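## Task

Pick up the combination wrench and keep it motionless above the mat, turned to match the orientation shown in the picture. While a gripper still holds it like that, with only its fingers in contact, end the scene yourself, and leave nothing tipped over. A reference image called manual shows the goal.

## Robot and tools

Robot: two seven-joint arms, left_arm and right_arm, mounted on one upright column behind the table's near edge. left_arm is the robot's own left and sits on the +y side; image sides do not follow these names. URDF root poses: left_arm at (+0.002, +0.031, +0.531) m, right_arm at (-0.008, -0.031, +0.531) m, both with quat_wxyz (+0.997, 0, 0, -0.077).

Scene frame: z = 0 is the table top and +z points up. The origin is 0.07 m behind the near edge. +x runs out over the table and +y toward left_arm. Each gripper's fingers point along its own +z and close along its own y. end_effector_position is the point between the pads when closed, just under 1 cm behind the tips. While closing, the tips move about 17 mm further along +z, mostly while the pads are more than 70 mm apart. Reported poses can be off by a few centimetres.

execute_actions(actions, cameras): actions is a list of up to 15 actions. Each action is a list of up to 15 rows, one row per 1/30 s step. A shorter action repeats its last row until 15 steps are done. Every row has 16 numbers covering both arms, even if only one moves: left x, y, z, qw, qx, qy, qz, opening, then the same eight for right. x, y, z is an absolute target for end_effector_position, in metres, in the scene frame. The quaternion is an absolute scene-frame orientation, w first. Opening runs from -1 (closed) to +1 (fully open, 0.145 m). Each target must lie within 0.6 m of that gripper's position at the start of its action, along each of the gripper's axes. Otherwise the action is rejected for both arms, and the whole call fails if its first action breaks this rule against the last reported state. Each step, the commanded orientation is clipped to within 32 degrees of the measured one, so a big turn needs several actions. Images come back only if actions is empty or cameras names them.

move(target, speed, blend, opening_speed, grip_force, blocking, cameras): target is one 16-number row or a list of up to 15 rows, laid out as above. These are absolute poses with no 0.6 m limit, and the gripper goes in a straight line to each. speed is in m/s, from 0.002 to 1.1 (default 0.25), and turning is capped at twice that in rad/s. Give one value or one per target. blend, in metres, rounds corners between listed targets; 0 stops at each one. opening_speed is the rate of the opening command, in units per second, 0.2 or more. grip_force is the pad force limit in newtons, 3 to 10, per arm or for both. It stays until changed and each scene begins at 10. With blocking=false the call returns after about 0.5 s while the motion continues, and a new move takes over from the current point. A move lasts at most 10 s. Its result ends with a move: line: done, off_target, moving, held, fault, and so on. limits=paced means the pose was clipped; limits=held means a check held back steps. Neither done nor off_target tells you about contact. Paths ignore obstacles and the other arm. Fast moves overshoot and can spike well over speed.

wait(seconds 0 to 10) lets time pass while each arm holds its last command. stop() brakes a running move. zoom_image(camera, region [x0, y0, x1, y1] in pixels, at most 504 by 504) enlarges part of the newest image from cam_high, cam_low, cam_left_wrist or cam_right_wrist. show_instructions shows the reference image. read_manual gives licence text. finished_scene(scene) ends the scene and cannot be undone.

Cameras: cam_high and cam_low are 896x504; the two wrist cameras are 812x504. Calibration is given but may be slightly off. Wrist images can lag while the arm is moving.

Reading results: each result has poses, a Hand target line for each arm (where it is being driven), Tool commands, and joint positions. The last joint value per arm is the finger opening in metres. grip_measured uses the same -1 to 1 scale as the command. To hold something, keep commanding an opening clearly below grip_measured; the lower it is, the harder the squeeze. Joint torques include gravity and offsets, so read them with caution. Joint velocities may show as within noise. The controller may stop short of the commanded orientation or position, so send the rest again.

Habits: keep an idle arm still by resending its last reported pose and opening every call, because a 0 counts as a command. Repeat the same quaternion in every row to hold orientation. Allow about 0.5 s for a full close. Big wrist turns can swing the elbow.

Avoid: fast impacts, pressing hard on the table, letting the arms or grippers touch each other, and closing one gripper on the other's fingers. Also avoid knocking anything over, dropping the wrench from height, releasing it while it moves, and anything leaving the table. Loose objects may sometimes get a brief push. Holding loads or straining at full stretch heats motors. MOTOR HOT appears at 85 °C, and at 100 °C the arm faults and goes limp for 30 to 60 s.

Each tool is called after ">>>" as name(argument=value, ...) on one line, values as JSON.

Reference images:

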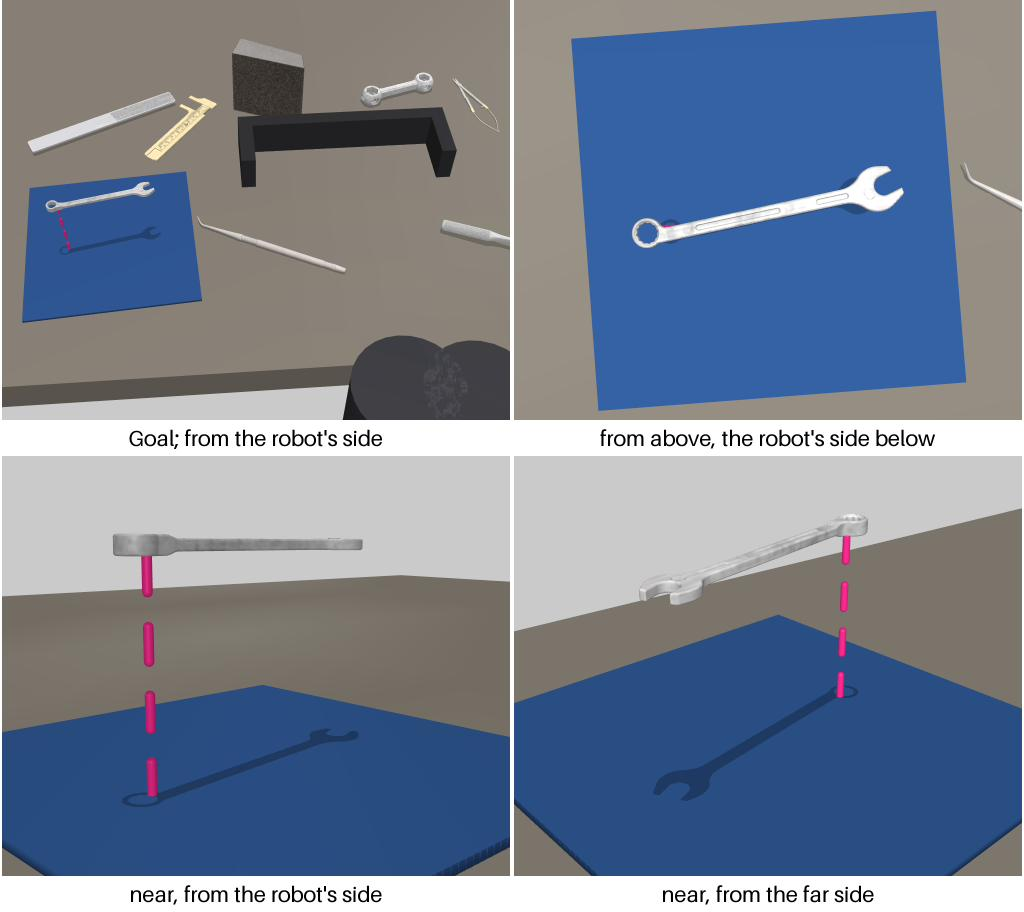

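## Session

>>> execute_actions(actions=[])

>>> zoom_image(camera="cam_high", region=[340, 120, 560, 340])

Scene clock: 0.00 s.
left_arm: end_effector_position=(+0.4723, +0.1434, +0.3322) grip_measured=+1.00 end_effector_quat_wxyz=(+0.013, +0.659, -0.096, +0.746) | right_arm: end_effector_position=(+0.1409, -0.4422, +0.3136) grip_measured=+1.00 end_effector_quat_wxyz=(+0.004, +0.936, +0.349, -0.053)
Joint positions: left_arm=[0.418 0.511 -0.518 1.176 0.49 -0.268 -0.251 0.145] | right_arm=[0.839 1.476 -1.022 1.343 -0.024 0.56 1.439 0.145]
Joint velocities: within noise
Joint torques (N m): no reading
Motor temperatures (°C): left_arm=[30 27 27 26 27 28 27] | right_arm=[26 25 29 29 28 26 27]
Hand target: left_arm +0.4723, +0.1434, +0.3322; +0.013, +0.659, -0.096, +0.746 | right_arm +0.1409, -0.4422, +0.3136; +0.004, +0.936, +0.349, -0.053
Tool commands: left_gripper/opening=+1.0 right_gripper/opening=+1.0
camera_calibration:
cam_left_wrist: T_world_to_cam=[[-0.456494, -0.871013, -0.181518, 0.39856], [-0.0454868, 0.226596, -0.972926, 0.320196], [0.888563, -0.435878, -0.143059, -0.25495], [0, 0, 0, 1]] pos_world=[0.423044, 0.163469, 0.3474]
cam_right_wrist: T_world_to_cam=[[0.567665, -0.732474, -0.375817, -0.282468], [-0.695467, -0.670949, 0.257202, -0.26804], [-0.440548, 0.115363, -0.890286, 0.446574], [0, 0, 0, 1]] pos_world=[0.170672, -0.43826, 0.360363]

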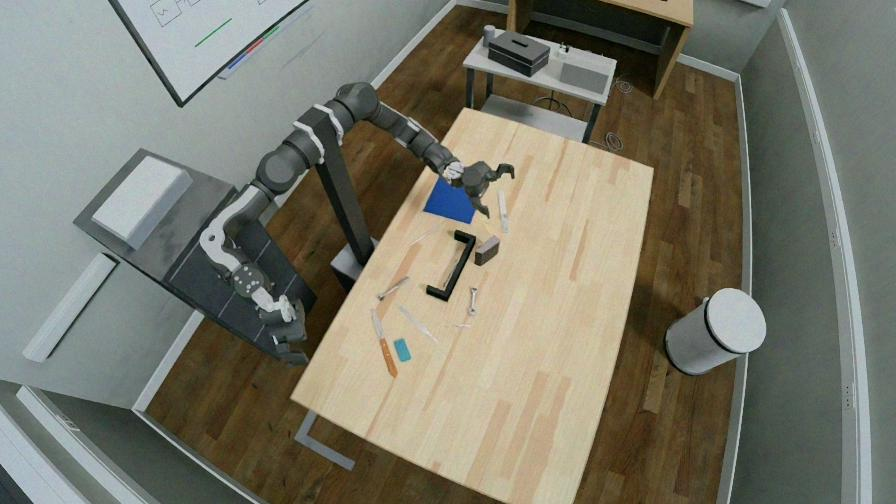

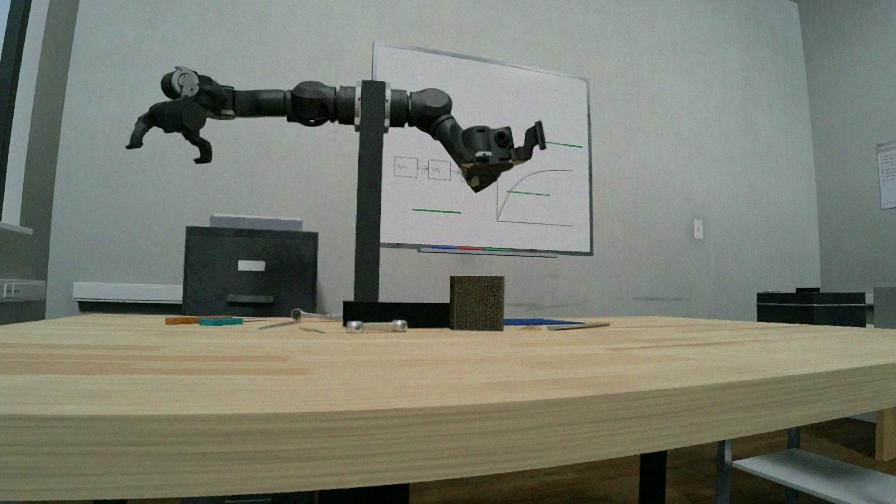

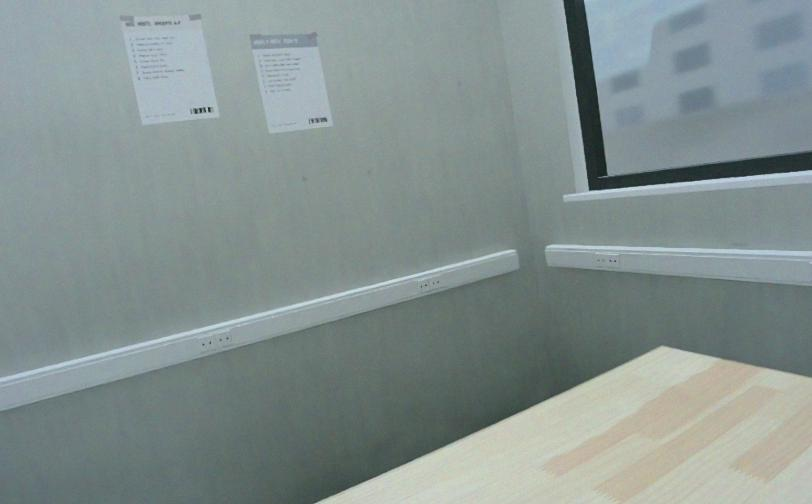

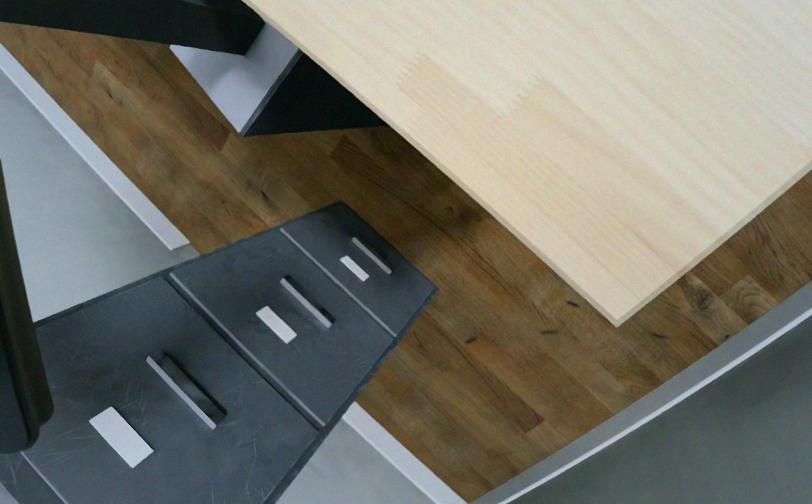

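Scaled by 2.291 from the camera's 896x504 image, which has a finer 1280x720 frame.

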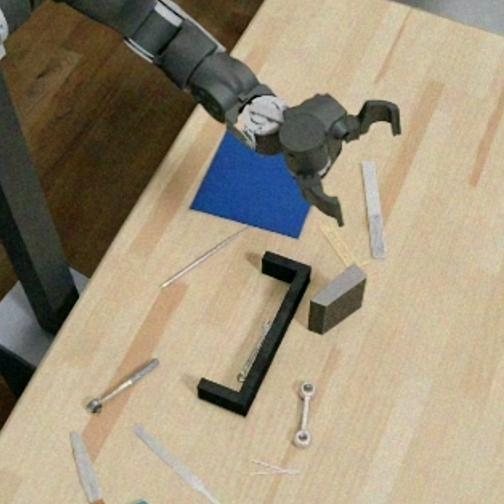

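>>> move(target=[0.27,0.05,0.25,0,0.966,0,0.259,1,0.1409,-0.4422,0.3136,0.004,0.936,0.349,-0.053,1], cameras=["cam_left_wrist","cam_high"], speed=0.35)

>>> zoom_image(camera="cam_left_wrist", region=[250, 100, 600, 350])

>>> zoom_image(camera="cam_high", region=[400, 200, 520, 320])

Scene clock: 26.37 s.
left_arm: end_effector_position=(+0.2698, +0.0503, +0.2497) grip_measured=+1.00 end_effector_quat_wxyz=(+0.001, +0.966, +0.002, +0.259) | right_arm: end_effector_position=(+0.1409, -0.4422, +0.3136) grip_measured=+1.00 end_effector_quat_wxyz=(+0.004, +0.936, +0.349, -0.053)
Joint positions: left_arm=[0.112 0.244 -0.587 1.971 1.45 0.797 -1.535 0.145] | right_arm=[0.839 1.476 -1.022 1.343 -0.024 0.56 1.439 0.145]
Joint torques (N m): left_arm=[3.84 0.12 0.59 4.04 -0.22 0.18 -0.13] | right_arm=[4.26 5.24 3.59 -0.23 0.21 0.11 0.11]
Hand target: left_arm +0.2700, +0.0499, +0.2500; +0.000, +0.966, +0.000, +0.259 | right_arm +0.1409, -0.4421, +0.3136; +0.004, +0.936, +0.349, -0.053
Off the commanded pose: left_arm 0.000 m, 0 deg | right_arm 0.000 m, 0 deg.
joint sent to its limit (left arm) — joint 6 (wrist pitch), upper limit. The joint targets still meet the commanded pose.
move: done
camera_calibration:
cam_left_wrist: T_world_to_cam=[[-0.184152, -0.943408, 0.275808, 0.0260273], [-0.941829, 0.0891029, -0.324065, 0.338569], [0.28115, -0.319441, -0.904938, 0.220936], [0, 0, 0, 1]] pos_world=[0.261551, 0.0649629, 0.302473]
Images, in order (width x height): cam_high 896x504, cam_left_wrist 812x504.

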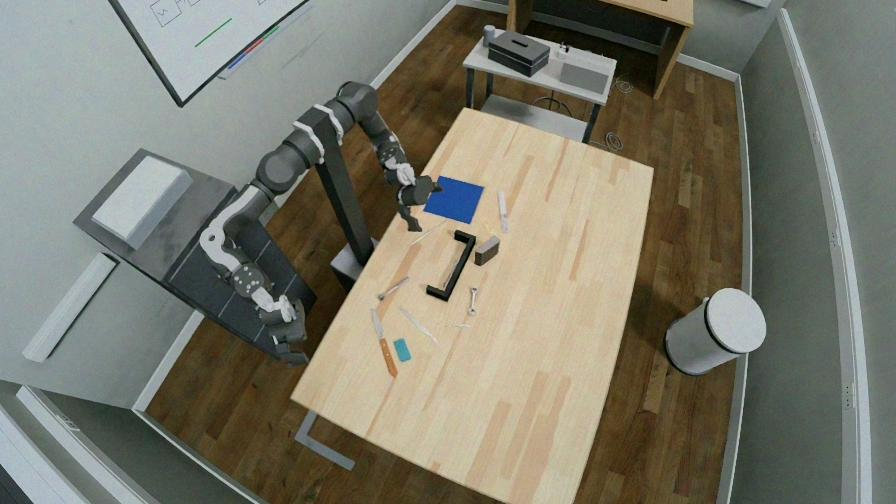

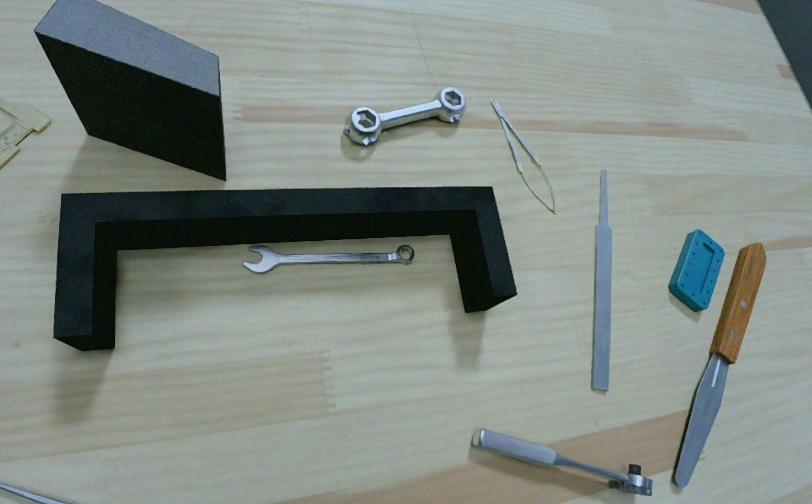

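Scaled by 1.440 from the camera's 812x504 image, which has a finer 957x594 frame.

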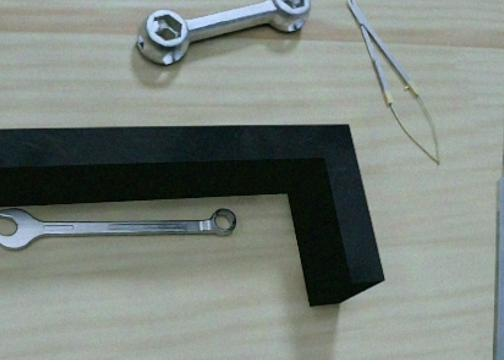

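Scaled by 4.200 from the camera's 896x504 image, which has a finer 1280x720 frame.

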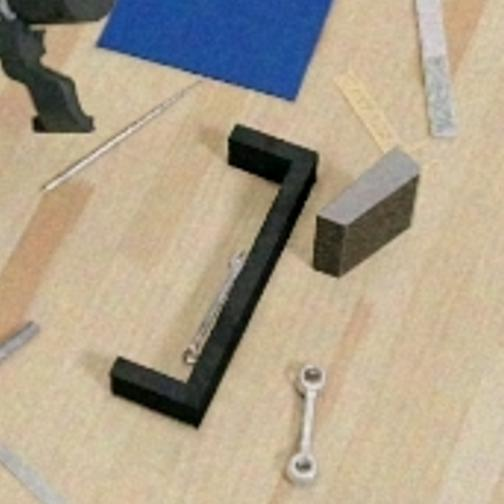

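>>> zoom_image(camera="cam_left_wrist", region=[225, 220, 435, 300])

>>> show_instructions()

Scaled by 2.400 from the camera's 812x504 image, which has a finer 957x594 frame.

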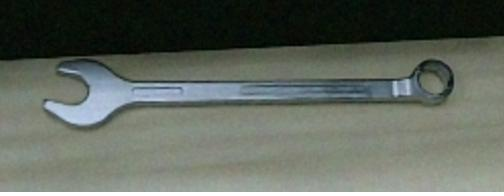

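Reference images for this scene: manual.

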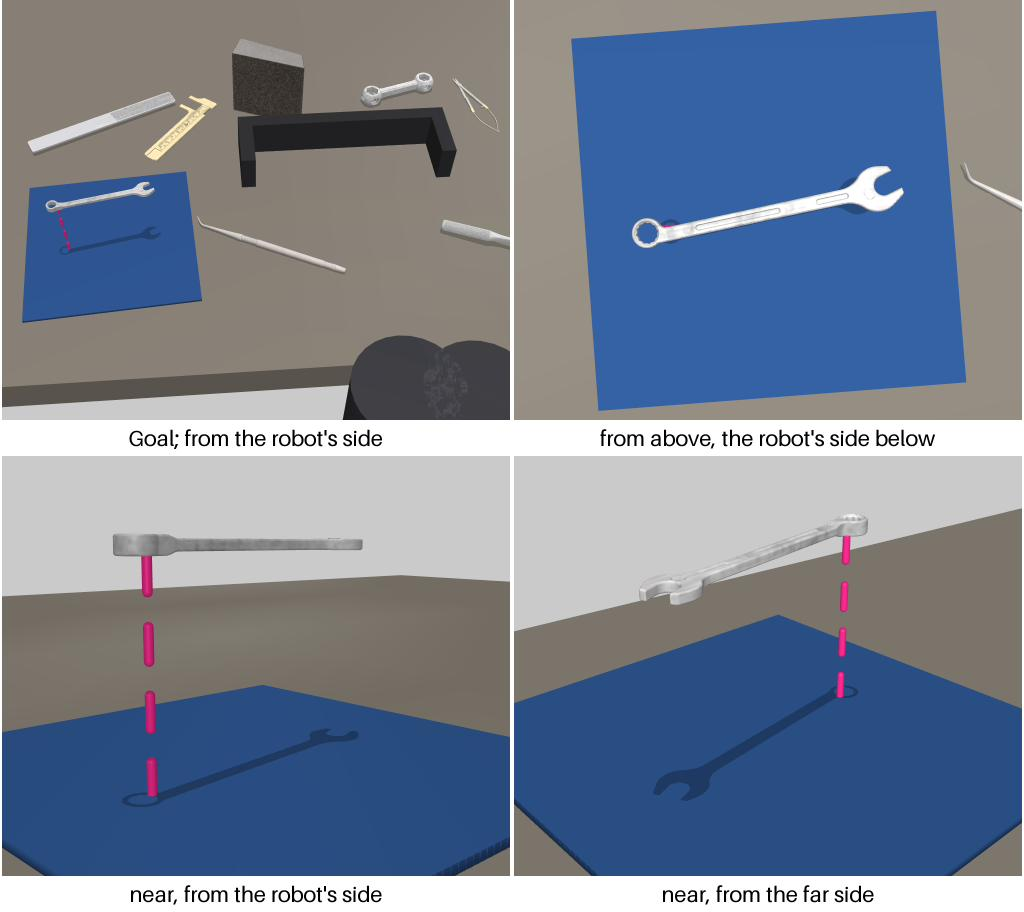

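>>> move(target=[0.199,0.096,0.09,-0.155,0.817,0.491,0.2577,-0.1,0.1409,-0.4422,0.3136,0.004,0.936,0.349,-0.053,1], cameras=["cam_left_wrist"], speed=0.35)

Scene clock: 110.27 s.
left_arm: end_effector_position=(+0.1981, +0.0963, +0.0901) grip_measured=-0.10 end_effector_quat_wxyz=(-0.157, +0.818, +0.490, +0.257) | right_arm: end_effector_position=(+0.1409, -0.4422, +0.3136) grip_measured=+1.00 end_effector_quat_wxyz=(+0.004, +0.936, +0.349, -0.053)
Joint positions: left_arm=[-0.086 -0.091 -0.456 1.187 0.913 -0.363 -1.309 0.068] | right_arm=[0.839 1.476 -1.022 1.343 -0.024 0.56 1.439 0.145]
Joint torques (N m): left_arm=[2.04 -1.12 -0.43 3.43 -0.38 -0.13 0.11] | right_arm=[4.21 5.16 3.6 -0.2 0.21 0.1 0.12]
Hand target: left_arm +0.1990, +0.0960, +0.0900; -0.155, +0.817, +0.491, +0.258 | right_arm +0.1409, -0.4421, +0.3136; +0.004, +0.936, +0.349, -0.053
Off the commanded pose: left_arm 0.001 m, 0 deg | right_arm 0.000 m, 0 deg.
move: done
camera_calibration:
cam_left_wrist: T_world_to_cam=[[0.734879, -0.630302, 0.250344, -0.109697], [-0.512314, -0.757803, -0.404066, 0.218911], [0.444395, 0.168685, -0.879806, 0.0297264], [0, 0, 0, 1]] pos_world=[0.179555, 0.0917343, 0.14207]
Images, in order (width x height): cam_left_wrist 812x504.

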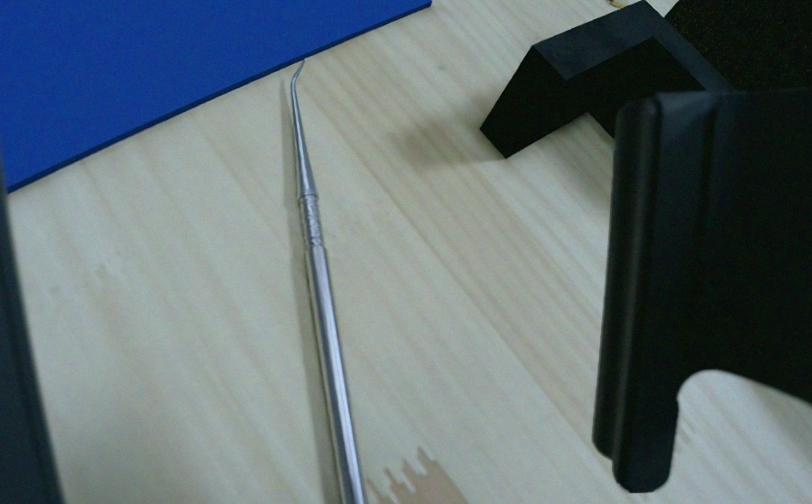

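>>> move(target=[[0.204,0.092,0.0225,-0.149,0.828,0.473,0.261,-0.1,0.1409,-0.4422,0.3136,0.004,0.936,0.349,-0.053,1],[0.204,0.092,0.0205,-0.149,0.828,0.473,0.261,-1,0.1409,-0.4422,0.3136,0.004,0.936,0.349,-0.053,1]], cameras=["cam_left_wrist"], speed=[0.1,0.05], opening_speed=0.8)

Scene clock: 126.20 s.
left_arm: end_effector_position=(+0.2043, +0.0925, +0.0212) grip_measured=-0.92 end_effector_quat_wxyz=(-0.150, +0.826, +0.475, +0.262) | right_arm: end_effector_position=(+0.1409, -0.4422, +0.3136) grip_measured=+1.00 end_effector_quat_wxyz=(+0.004, +0.936, +0.349, -0.053)
Joint positions: left_arm=[0.167 -0.182 -0.44 0.489 1.117 -0.567 -0.877 0.006] | right_arm=[0.839 1.476 -1.022 1.343 -0.024 0.56 1.439 0.145]
Joint torques (N m): left_arm=[3.18 -1.33 -0.73 2.13 -0.25 0.03 0.14] | right_arm=[4.39 5.16 3.56 -0.23 0.19 0.1 0.11]
Hand target: left_arm +0.2041, +0.0920, +0.0205; -0.149, +0.828, +0.473, +0.261 | right_arm +0.1409, -0.4421, +0.3136; +0.004, +0.936, +0.349, -0.053
Off the commanded pose: left_arm 0.001 m, 0 deg | right_arm 0.000 m, 0 deg.
joint read past its limit (left arm) — joint 2 (shoulder roll), lower limit.
joint sent to its limit (left arm) — joint 2 (shoulder roll), lower limit. The joint targets still meet the commanded pose.
move: done
camera_calibration:
cam_left_wrist: T_world_to_cam=[[0.708984, -0.657396, 0.255288, -0.0916916], [-0.537549, -0.738082, -0.40777, 0.194783], [0.45649, 0.151873, -0.876671, -0.0339537], [0, 0, 0, 1]] pos_world=[0.185213, 0.0886443, 0.073068]
Images, in order (width x height): cam_left_wrist 812x504.

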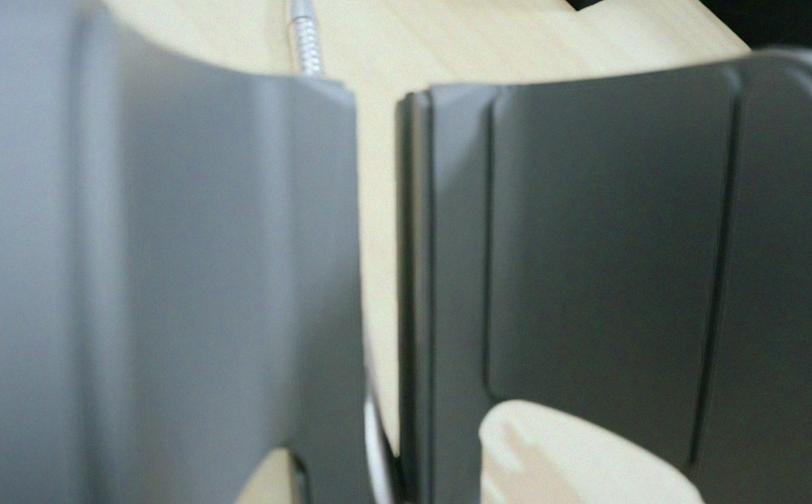

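>>> move(target=[[0.2,0.092,0.14,-0.149,0.828,0.473,0.261,-1,0.1409,-0.4422,0.3136,0.004,0.936,0.349,-0.053,1],[0.267,-0.009,0.125,0,0.985,-0.1736,0,-1,0.1409,-0.4422,0.3136,0.004,0.936,0.349,-0.053,1]], cameras=["all"], speed=[0.1,0.3], blend=[0.02,0])

>>> zoom_image(camera="cam_high", region=[400, 210, 500, 310])

>>> zoom_image(camera="cam_low", region=[300, 220, 500, 340])

Scene clock: 160.50 s.
left_arm: end_effector_position=(+0.2664, -0.0086, +0.1243) grip_measured=-0.92 end_effector_quat_wxyz=(+0.001, +0.986, -0.149, +0.078) | right_arm: end_effector_position=(+0.1409, -0.4422, +0.3136) grip_measured=+1.00 end_effector_quat_wxyz=(+0.004, +0.936, +0.349, -0.053)
Joint positions: left_arm=[0.477 0.146 -1.016 1.15 1.563 0.798 -1.063 0.006] | right_arm=[0.839 1.476 -1.022 1.343 -0.024 0.56 1.439 0.145]
Joint torques (N m): left_arm=[6.13 0.07 1.06 3.64 -0.12 0.17 0.15] | right_arm=[4.23 5 3.59 -0.18 0.2 0.11 0.12]
Hand target: left_arm +0.2669, -0.0090, +0.1247; +0.001, +0.985, -0.152, +0.078 | right_arm +0.1409, -0.4421, +0.3136; +0.004, +0.936, +0.349, -0.053
Off the commanded pose: left_arm 0.001 m, 9 deg | right_arm 0.000 m, 0 deg.
joint sent to its limit (left arm) — joint 5 (forearm roll), upper limit; joint 6 (wrist pitch), upper limit. The joint targets are off in orientation, not in position.
move: off_target (left_arm)
camera_calibration:
cam_left_wrist: T_world_to_cam=[[-0.35218, -0.886254, 0.300871, 0.0465688], [-0.923829, 0.380706, 0.0400436, 0.25246], [-0.150032, -0.26385, -0.952824, 0.210849], [0, 0, 0, 1]] pos_world=[0.281264, 0.000791639, 0.176782]
cam_right_wrist: T_world_to_cam=[[0.567665, -0.732474, -0.375817, -0.282468], [-0.695467, -0.670949, 0.257202, -0.26804], [-0.440548, 0.115363, -0.890286, 0.446574], [0, 0, 0, 1]] pos_world=[0.170672, -0.43826, 0.360363]

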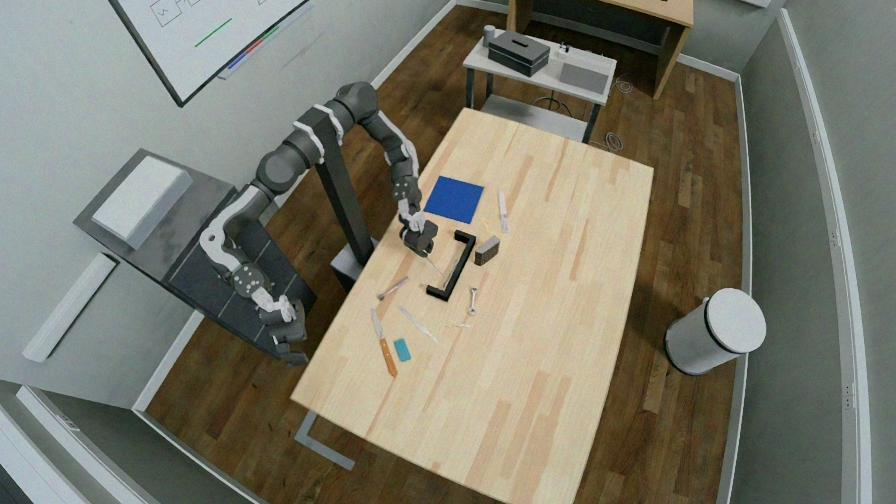

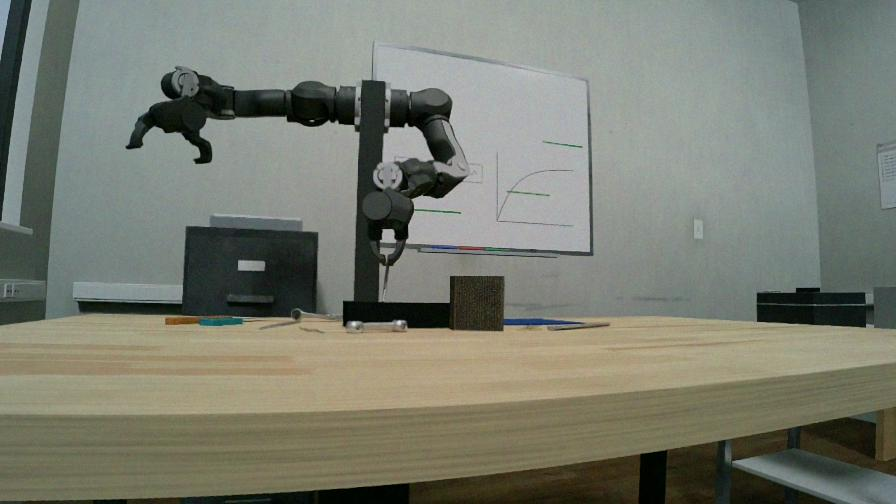

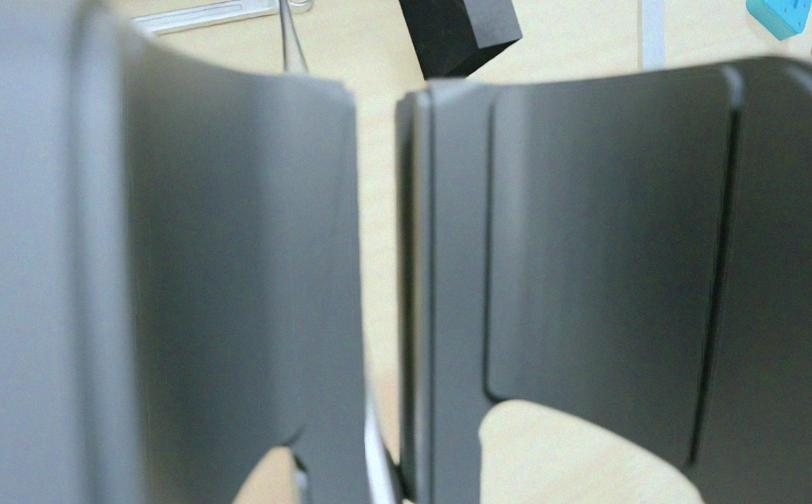

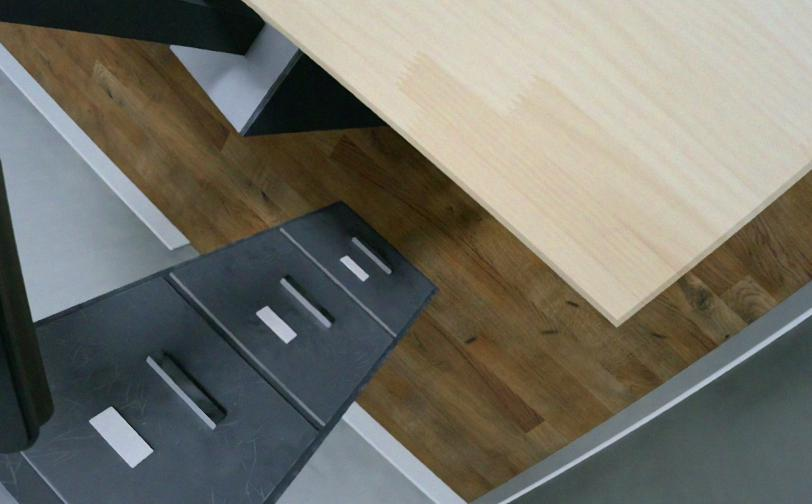

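Scaled by 5.040 from the camera's 896x504 image, which has a finer 1280x720 frame.

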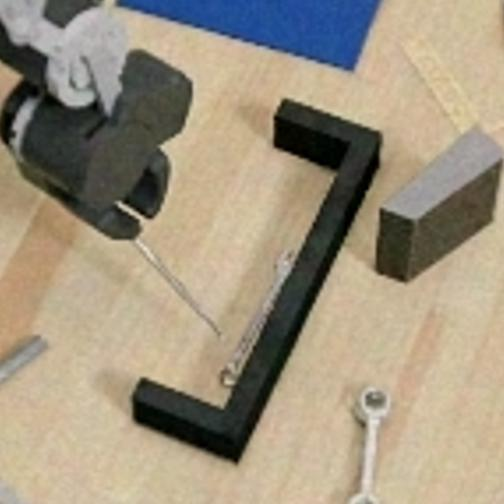

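Scaled by 2.520 from the camera's 896x504 image, which has a finer 1280x720 frame.

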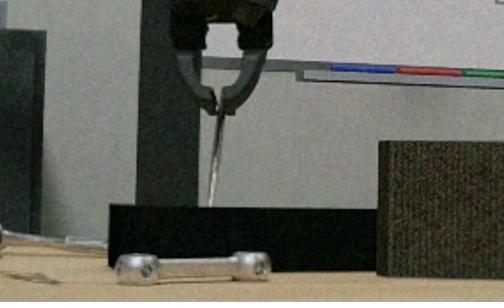

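>>> move(target=[0.272,-0.010,0.088,0.001,0.9855,-0.149,0.08,-1,0.1409,-0.4422,0.3136,0.004,0.936,0.349,-0.053,1], cameras=["cam_high","cam_left_wrist"], speed=0.08)

>>> zoom_image(camera="cam_high", region=[420, 240, 480, 300])

>>> zoom_image(camera="cam_left_wrist", region=[200, 0, 420, 100])

Scene clock: 176.73 s.
left_arm: end_effector_position=(+0.2708, -0.0090, +0.0875) grip_measured=-0.92 end_effector_quat_wxyz=(-0.001, +0.986, -0.150, +0.078) | right_arm: end_effector_position=(+0.1409, -0.4422, +0.3136) grip_measured=+1.00 end_effector_quat_wxyz=(+0.004, +0.936, +0.349, -0.053)
Joint positions: left_arm=[0.517 0.076 -1.096 0.883 1.429 0.721 -0.815 0.006] | right_arm=[0.839 1.476 -1.022 1.343 -0.024 0.56 1.439 0.145]
Joint torques (N m): left_arm=[5.92 -0.94 1.63 2.85 -0.19 -0.06 0.11] | right_arm=[4.23 5.24 3.56 -0.12 0.17 0.11 0.11]
Hand target: left_arm +0.2719, -0.0100, +0.0880; +0.001, +0.986, -0.149, +0.080 | right_arm +0.1409, -0.4421, +0.3136; +0.004, +0.936, +0.349, -0.053
Off the commanded pose: left_arm 0.002 m, 0 deg | right_arm 0.000 m, 0 deg.
move: done
camera_calibration:
cam_left_wrist: T_world_to_cam=[[-0.353412, -0.886654, 0.298236, 0.0593149], [-0.923392, 0.381706, 0.0405815, 0.25793], [-0.14982, -0.261047, -0.953629, 0.176419], [0, 0, 0, 1]] pos_world=[0.285564, 0.000191957, 0.140081]
Images, in order (width x height): cam_high 896x504, cam_left_wrist 812x504.

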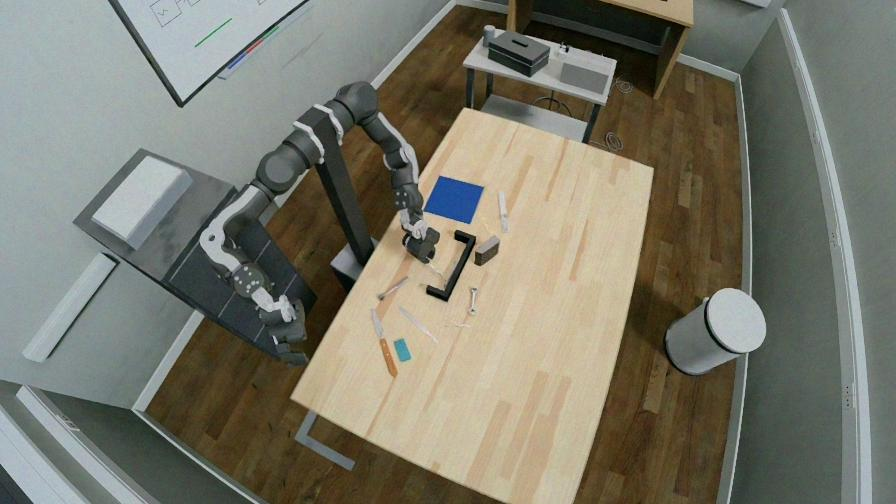

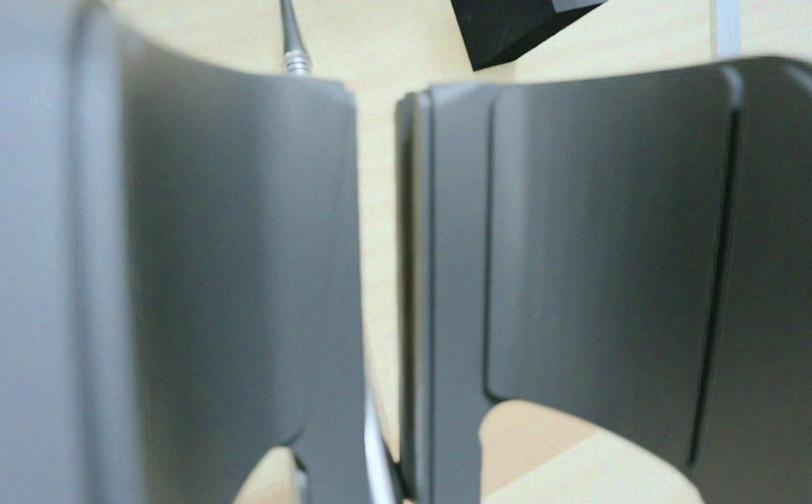

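Scaled by 8.400 from the camera's 896x504 image, which has a finer 1280x720 frame.

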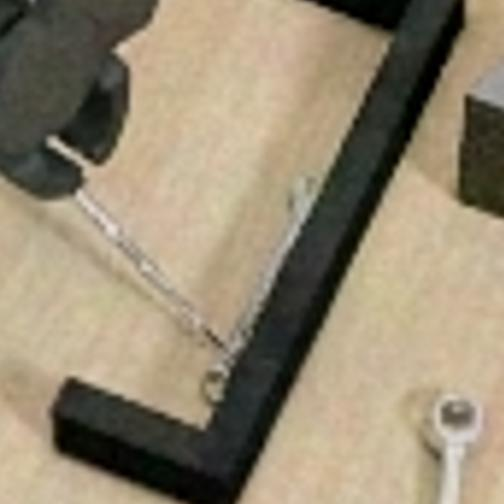

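Scaled by 2.291 from the camera's 812x504 image, which has a finer 957x594 frame.

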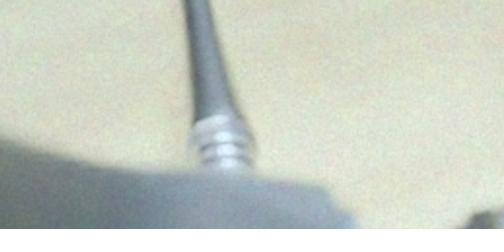

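>>> move(target=[[0.2705,-0.0185,0.088,0.001,0.9855,-0.149,0.08,-1,0.1409,-0.4422,0.3136,0.004,0.936,0.349,-0.053,1],[0.2705,-0.0185,0.080,0.001,0.9855,-0.149,0.08,-1,0.1409,-0.4422,0.3136,0.004,0.936,0.349,-0.053,1]], cameras=["cam_high"], speed=0.04)

>>> zoom_image(camera="cam_high", region=[430, 265, 460, 295])

Scene clock: 188.27 s.
left_arm: end_effector_position=(+0.2692, -0.0172, +0.0793) grip_measured=-0.92 end_effector_quat_wxyz=(-0.001, +0.986, -0.149, +0.078) | right_arm: end_effector_position=(+0.1409, -0.4422, +0.3136) grip_measured=+1.00 end_effector_quat_wxyz=(+0.004, +0.936, +0.349, -0.053)
Joint positions: left_arm=[0.526 0.02 -1.107 0.788 1.393 0.696 -0.767 0.006] | right_arm=[0.839 1.476 -1.022 1.343 -0.024 0.56 1.439 0.145]
Joint torques (N m): left_arm=[6.34 -1.6 1.44 2.88 -0.1 -0.13 0.13] | right_arm=[4.42 5.16 3.48 -0.23 0.2 0.08 0.13]
Hand target: left_arm +0.2704, -0.0185, +0.0800; +0.001, +0.986, -0.149, +0.080 | right_arm +0.1409, -0.4421, +0.3136; +0.004, +0.936, +0.349, -0.053
Off the commanded pose: left_arm 0.002 m, 0 deg | right_arm 0.000 m, 0 deg.
move: done
Images, in order (width x height): cam_high 896x504.

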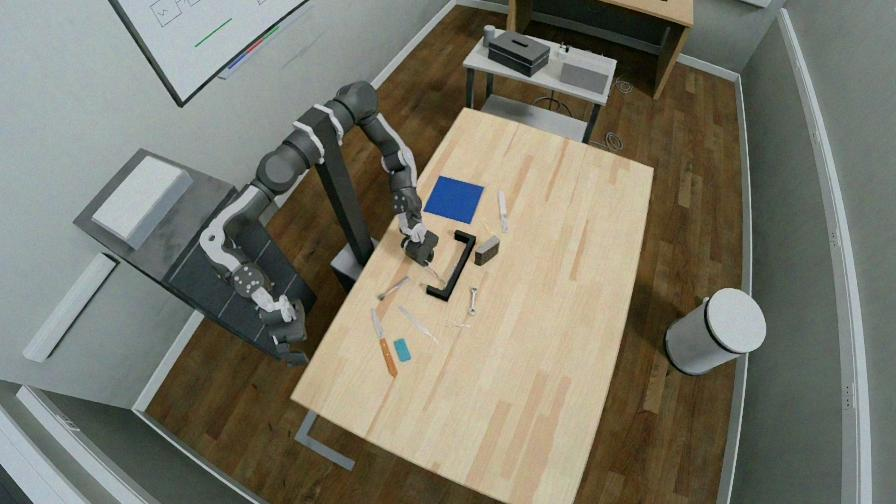

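Scaled by 16.800 from the camera's 896x504 image, which has a finer 1280x720 frame.

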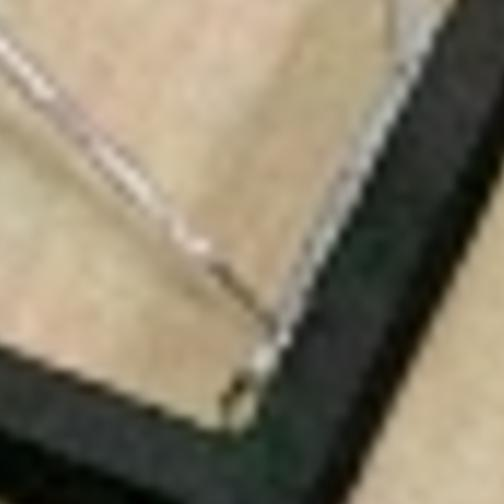

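>>> move(target=[0.24,0.0,0.19,0.001,0.9855,-0.149,0.08,-1,0.1409,-0.4422,0.3136,0.004,0.936,0.349,-0.053,1], cameras=["cam_high","cam_left_wrist"], speed=0.15)

>>> zoom_image(camera="cam_high", region=[420, 240, 480, 300])

Scene clock: 203.73 s.
left_arm: end_effector_position=(+0.2401, -0.0012, +0.1906) grip_measured=-0.92 end_effector_quat_wxyz=(+0.004, +0.980, -0.125, +0.157) | right_arm: end_effector_position=(+0.1409, -0.4422, +0.3136) grip_measured=+1.00 end_effector_quat_wxyz=(+0.004, +0.936, +0.349, -0.053)
Joint positions: left_arm=[0.248 0.213 -0.861 1.684 1.563 0.798 -1.439 0.006] | right_arm=[0.839 1.476 -1.022 1.343 -0.024 0.56 1.439 0.145]
Joint torques (N m): left_arm=[3.34 -0.83 2.3 3.51 -0.17 0.14 -0.14] | right_arm=[4.44 5.18 3.49 -0.23 0.2 0.09 0.09]
Hand target: left_arm +0.2399, -0.0001, +0.1897; +0.002, +0.980, -0.124, +0.155 | right_arm +0.1409, -0.4421, +0.3136; +0.004, +0.936, +0.349, -0.053
Off the commanded pose: left_arm 0.001 m, 9 deg | right_arm 0.000 m, 0 deg.
joint sent to its limit (left arm) — joint 5 (forearm roll), upper limit; joint 6 (wrist pitch), upper limit. The joint targets are off in orientation, not in position.
move: off_target (left_arm)
camera_calibration:
cam_left_wrist: T_world_to_cam=[[-0.357153, -0.89253, 0.275378, 0.0299259], [-0.933977, 0.337678, -0.116875, 0.254907], [0.0113254, -0.298939, -0.954205, 0.233546], [0, 0, 0, 1]] pos_world=[0.24612, 0.0104494, 0.244402]
Images, in order (width x height): cam_high 896x504, cam_left_wrist 812x504.

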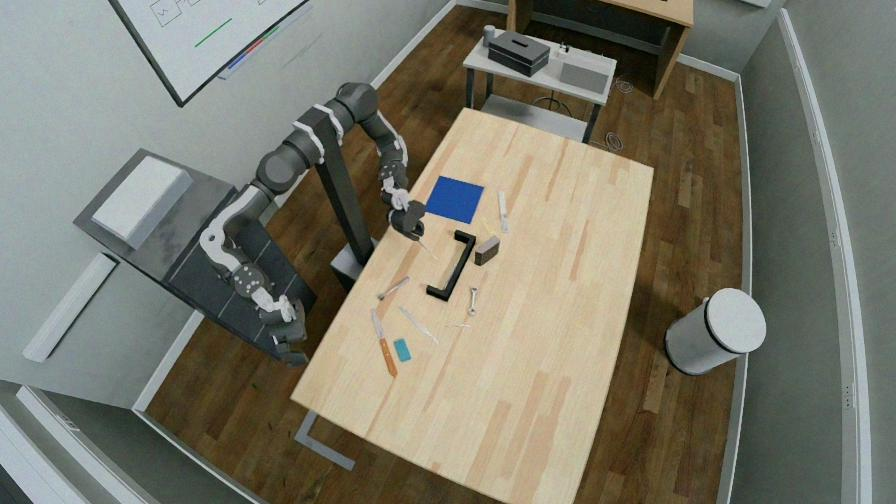

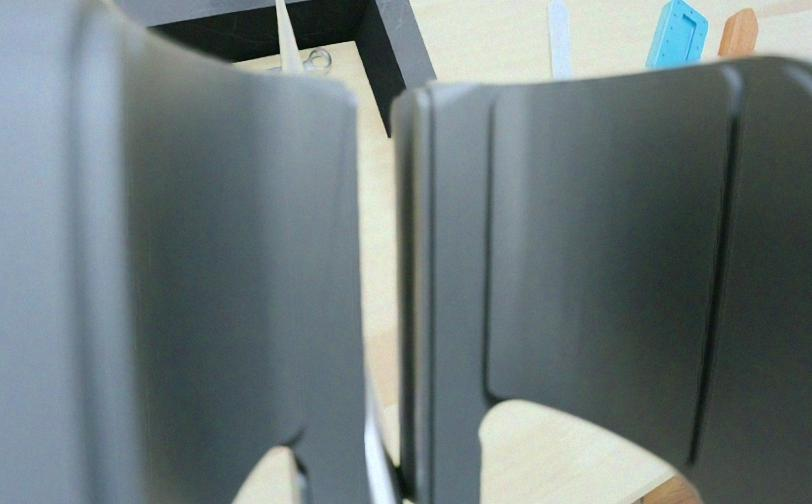

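Scaled by 8.400 from the camera's 896x504 image, which has a finer 1280x720 frame.

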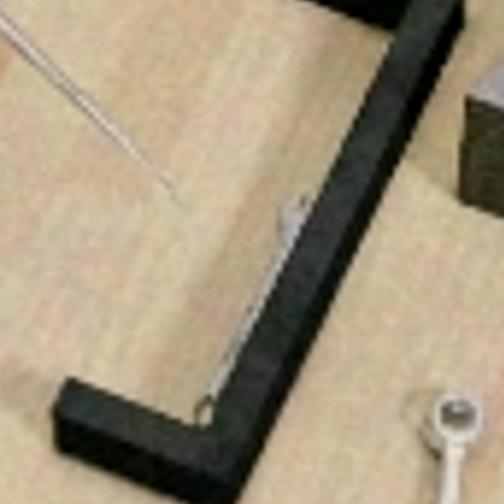

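>>> move(target=[[0.27,-0.0355,0.12,0.001,0.9855,-0.149,0.08,-1,0.1409,-0.4422,0.3136,0.004,0.936,0.349,-0.053,1],[0.27,-0.0355,0.094,0.001,0.9855,-0.149,0.08,-1,0.1409,-0.4422,0.3136,0.004,0.936,0.349,-0.053,1]], cameras=["cam_high"], speed=[0.15,0.05])

>>> zoom_image(camera="cam_high", region=[430, 265, 460, 295])

Scene clock: 229.97 s.
left_arm: end_effector_position=(+0.2688, -0.0345, +0.0935) grip_measured=-0.92 end_effector_quat_wxyz=(-0.001, +0.986, -0.149, +0.078) | right_arm: end_effector_position=(+0.1409, -0.4422, +0.3136) grip_measured=+1.00 end_effector_quat_wxyz=(+0.004, +0.936, +0.349, -0.053)
Joint positions: left_arm=[0.52 -0.027 -1.043 0.821 1.385 0.735 -0.852 0.006] | right_arm=[0.839 1.476 -1.022 1.343 -0.024 0.56 1.439 0.145]
Joint torques (N m): left_arm=[6.16 -1.57 1.22 3.04 -0.14 -0.13 0.12] | right_arm=[4.18 5.05 3.54 -0.21 0.2 0.08 0.11]
Hand target: left_arm +0.2700, -0.0355, +0.0940; +0.001, +0.986, -0.149, +0.080 | right_arm +0.1409, -0.4421, +0.3136; +0.004, +0.936, +0.349, -0.053
Off the commanded pose: left_arm 0.002 m, 0 deg | right_arm 0.000 m, 0 deg.
move: done
Images, in order (width x height): cam_high 896x504.

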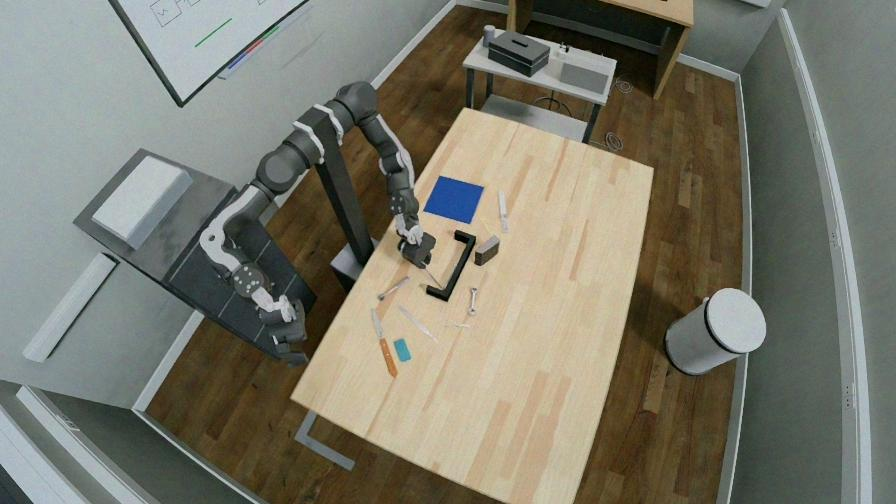

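Scaled by 16.800 from the camera's 896x504 image, which has a finer 1280x720 frame.

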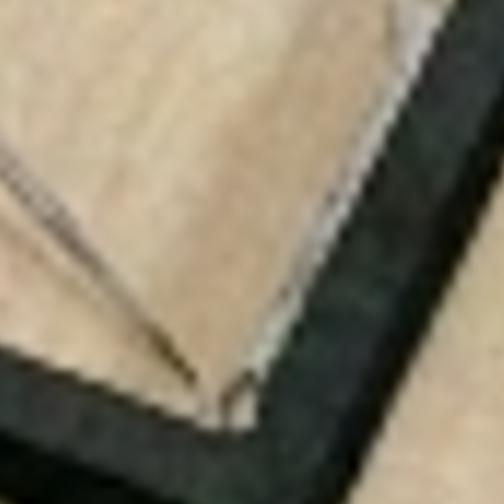

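>>> move(target=[[0.273,-0.0290,0.092,0.001,0.9855,-0.149,0.08,-1,0.1409,-0.4422,0.3136,0.004,0.936,0.349,-0.053,1],[0.273,-0.0290,0.087,0.001,0.9855,-0.149,0.08,-1,0.1409,-0.4422,0.3136,0.004,0.936,0.349,-0.053,1]], cameras=["cam_high"], speed=0.04)

>>> zoom_image(camera="cam_high", region=[430, 265, 460, 295])

Scene clock: 246.60 s.
left_arm: end_effector_position=(+0.2713, -0.0280, +0.0862) grip_measured=-0.92 end_effector_quat_wxyz=(+0.000, +0.986, -0.149, +0.077) | right_arm: end_effector_position=(+0.1409, -0.4422, +0.3136) grip_measured=+1.00 end_effector_quat_wxyz=(+0.004, +0.936, +0.349, -0.053)
Joint positions: left_arm=[0.527 -0.021 -1.053 0.777 1.361 0.726 -0.794 0.006] | right_arm=[0.839 1.476 -1.022 1.343 -0.024 0.56 1.439 0.145]
Joint torques (N m): left_arm=[6.32 -1.36 0.94 3.03 -0.12 -0.13 0.06] | right_arm=[4.21 5.24 3.58 -0.16 0.15 0.08 0.11]
Hand target: left_arm +0.2730, -0.0290, +0.0870; +0.001, +0.986, -0.149, +0.080 | right_arm +0.1409, -0.4421, +0.3136; +0.004, +0.936, +0.349, -0.053
Off the commanded pose: left_arm 0.002 m, 0 deg | right_arm 0.000 m, 0 deg.
move: done
Images, in order (width x height): cam_high 896x504.

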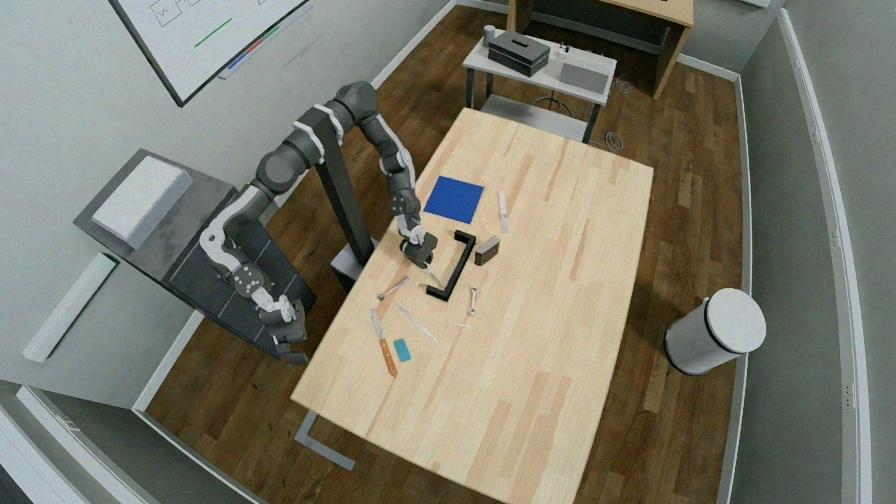

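Scaled by 16.800 from the camera's 896x504 image, which has a finer 1280x720 frame.

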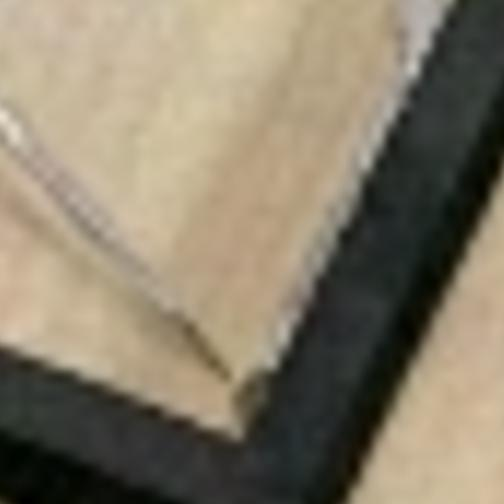

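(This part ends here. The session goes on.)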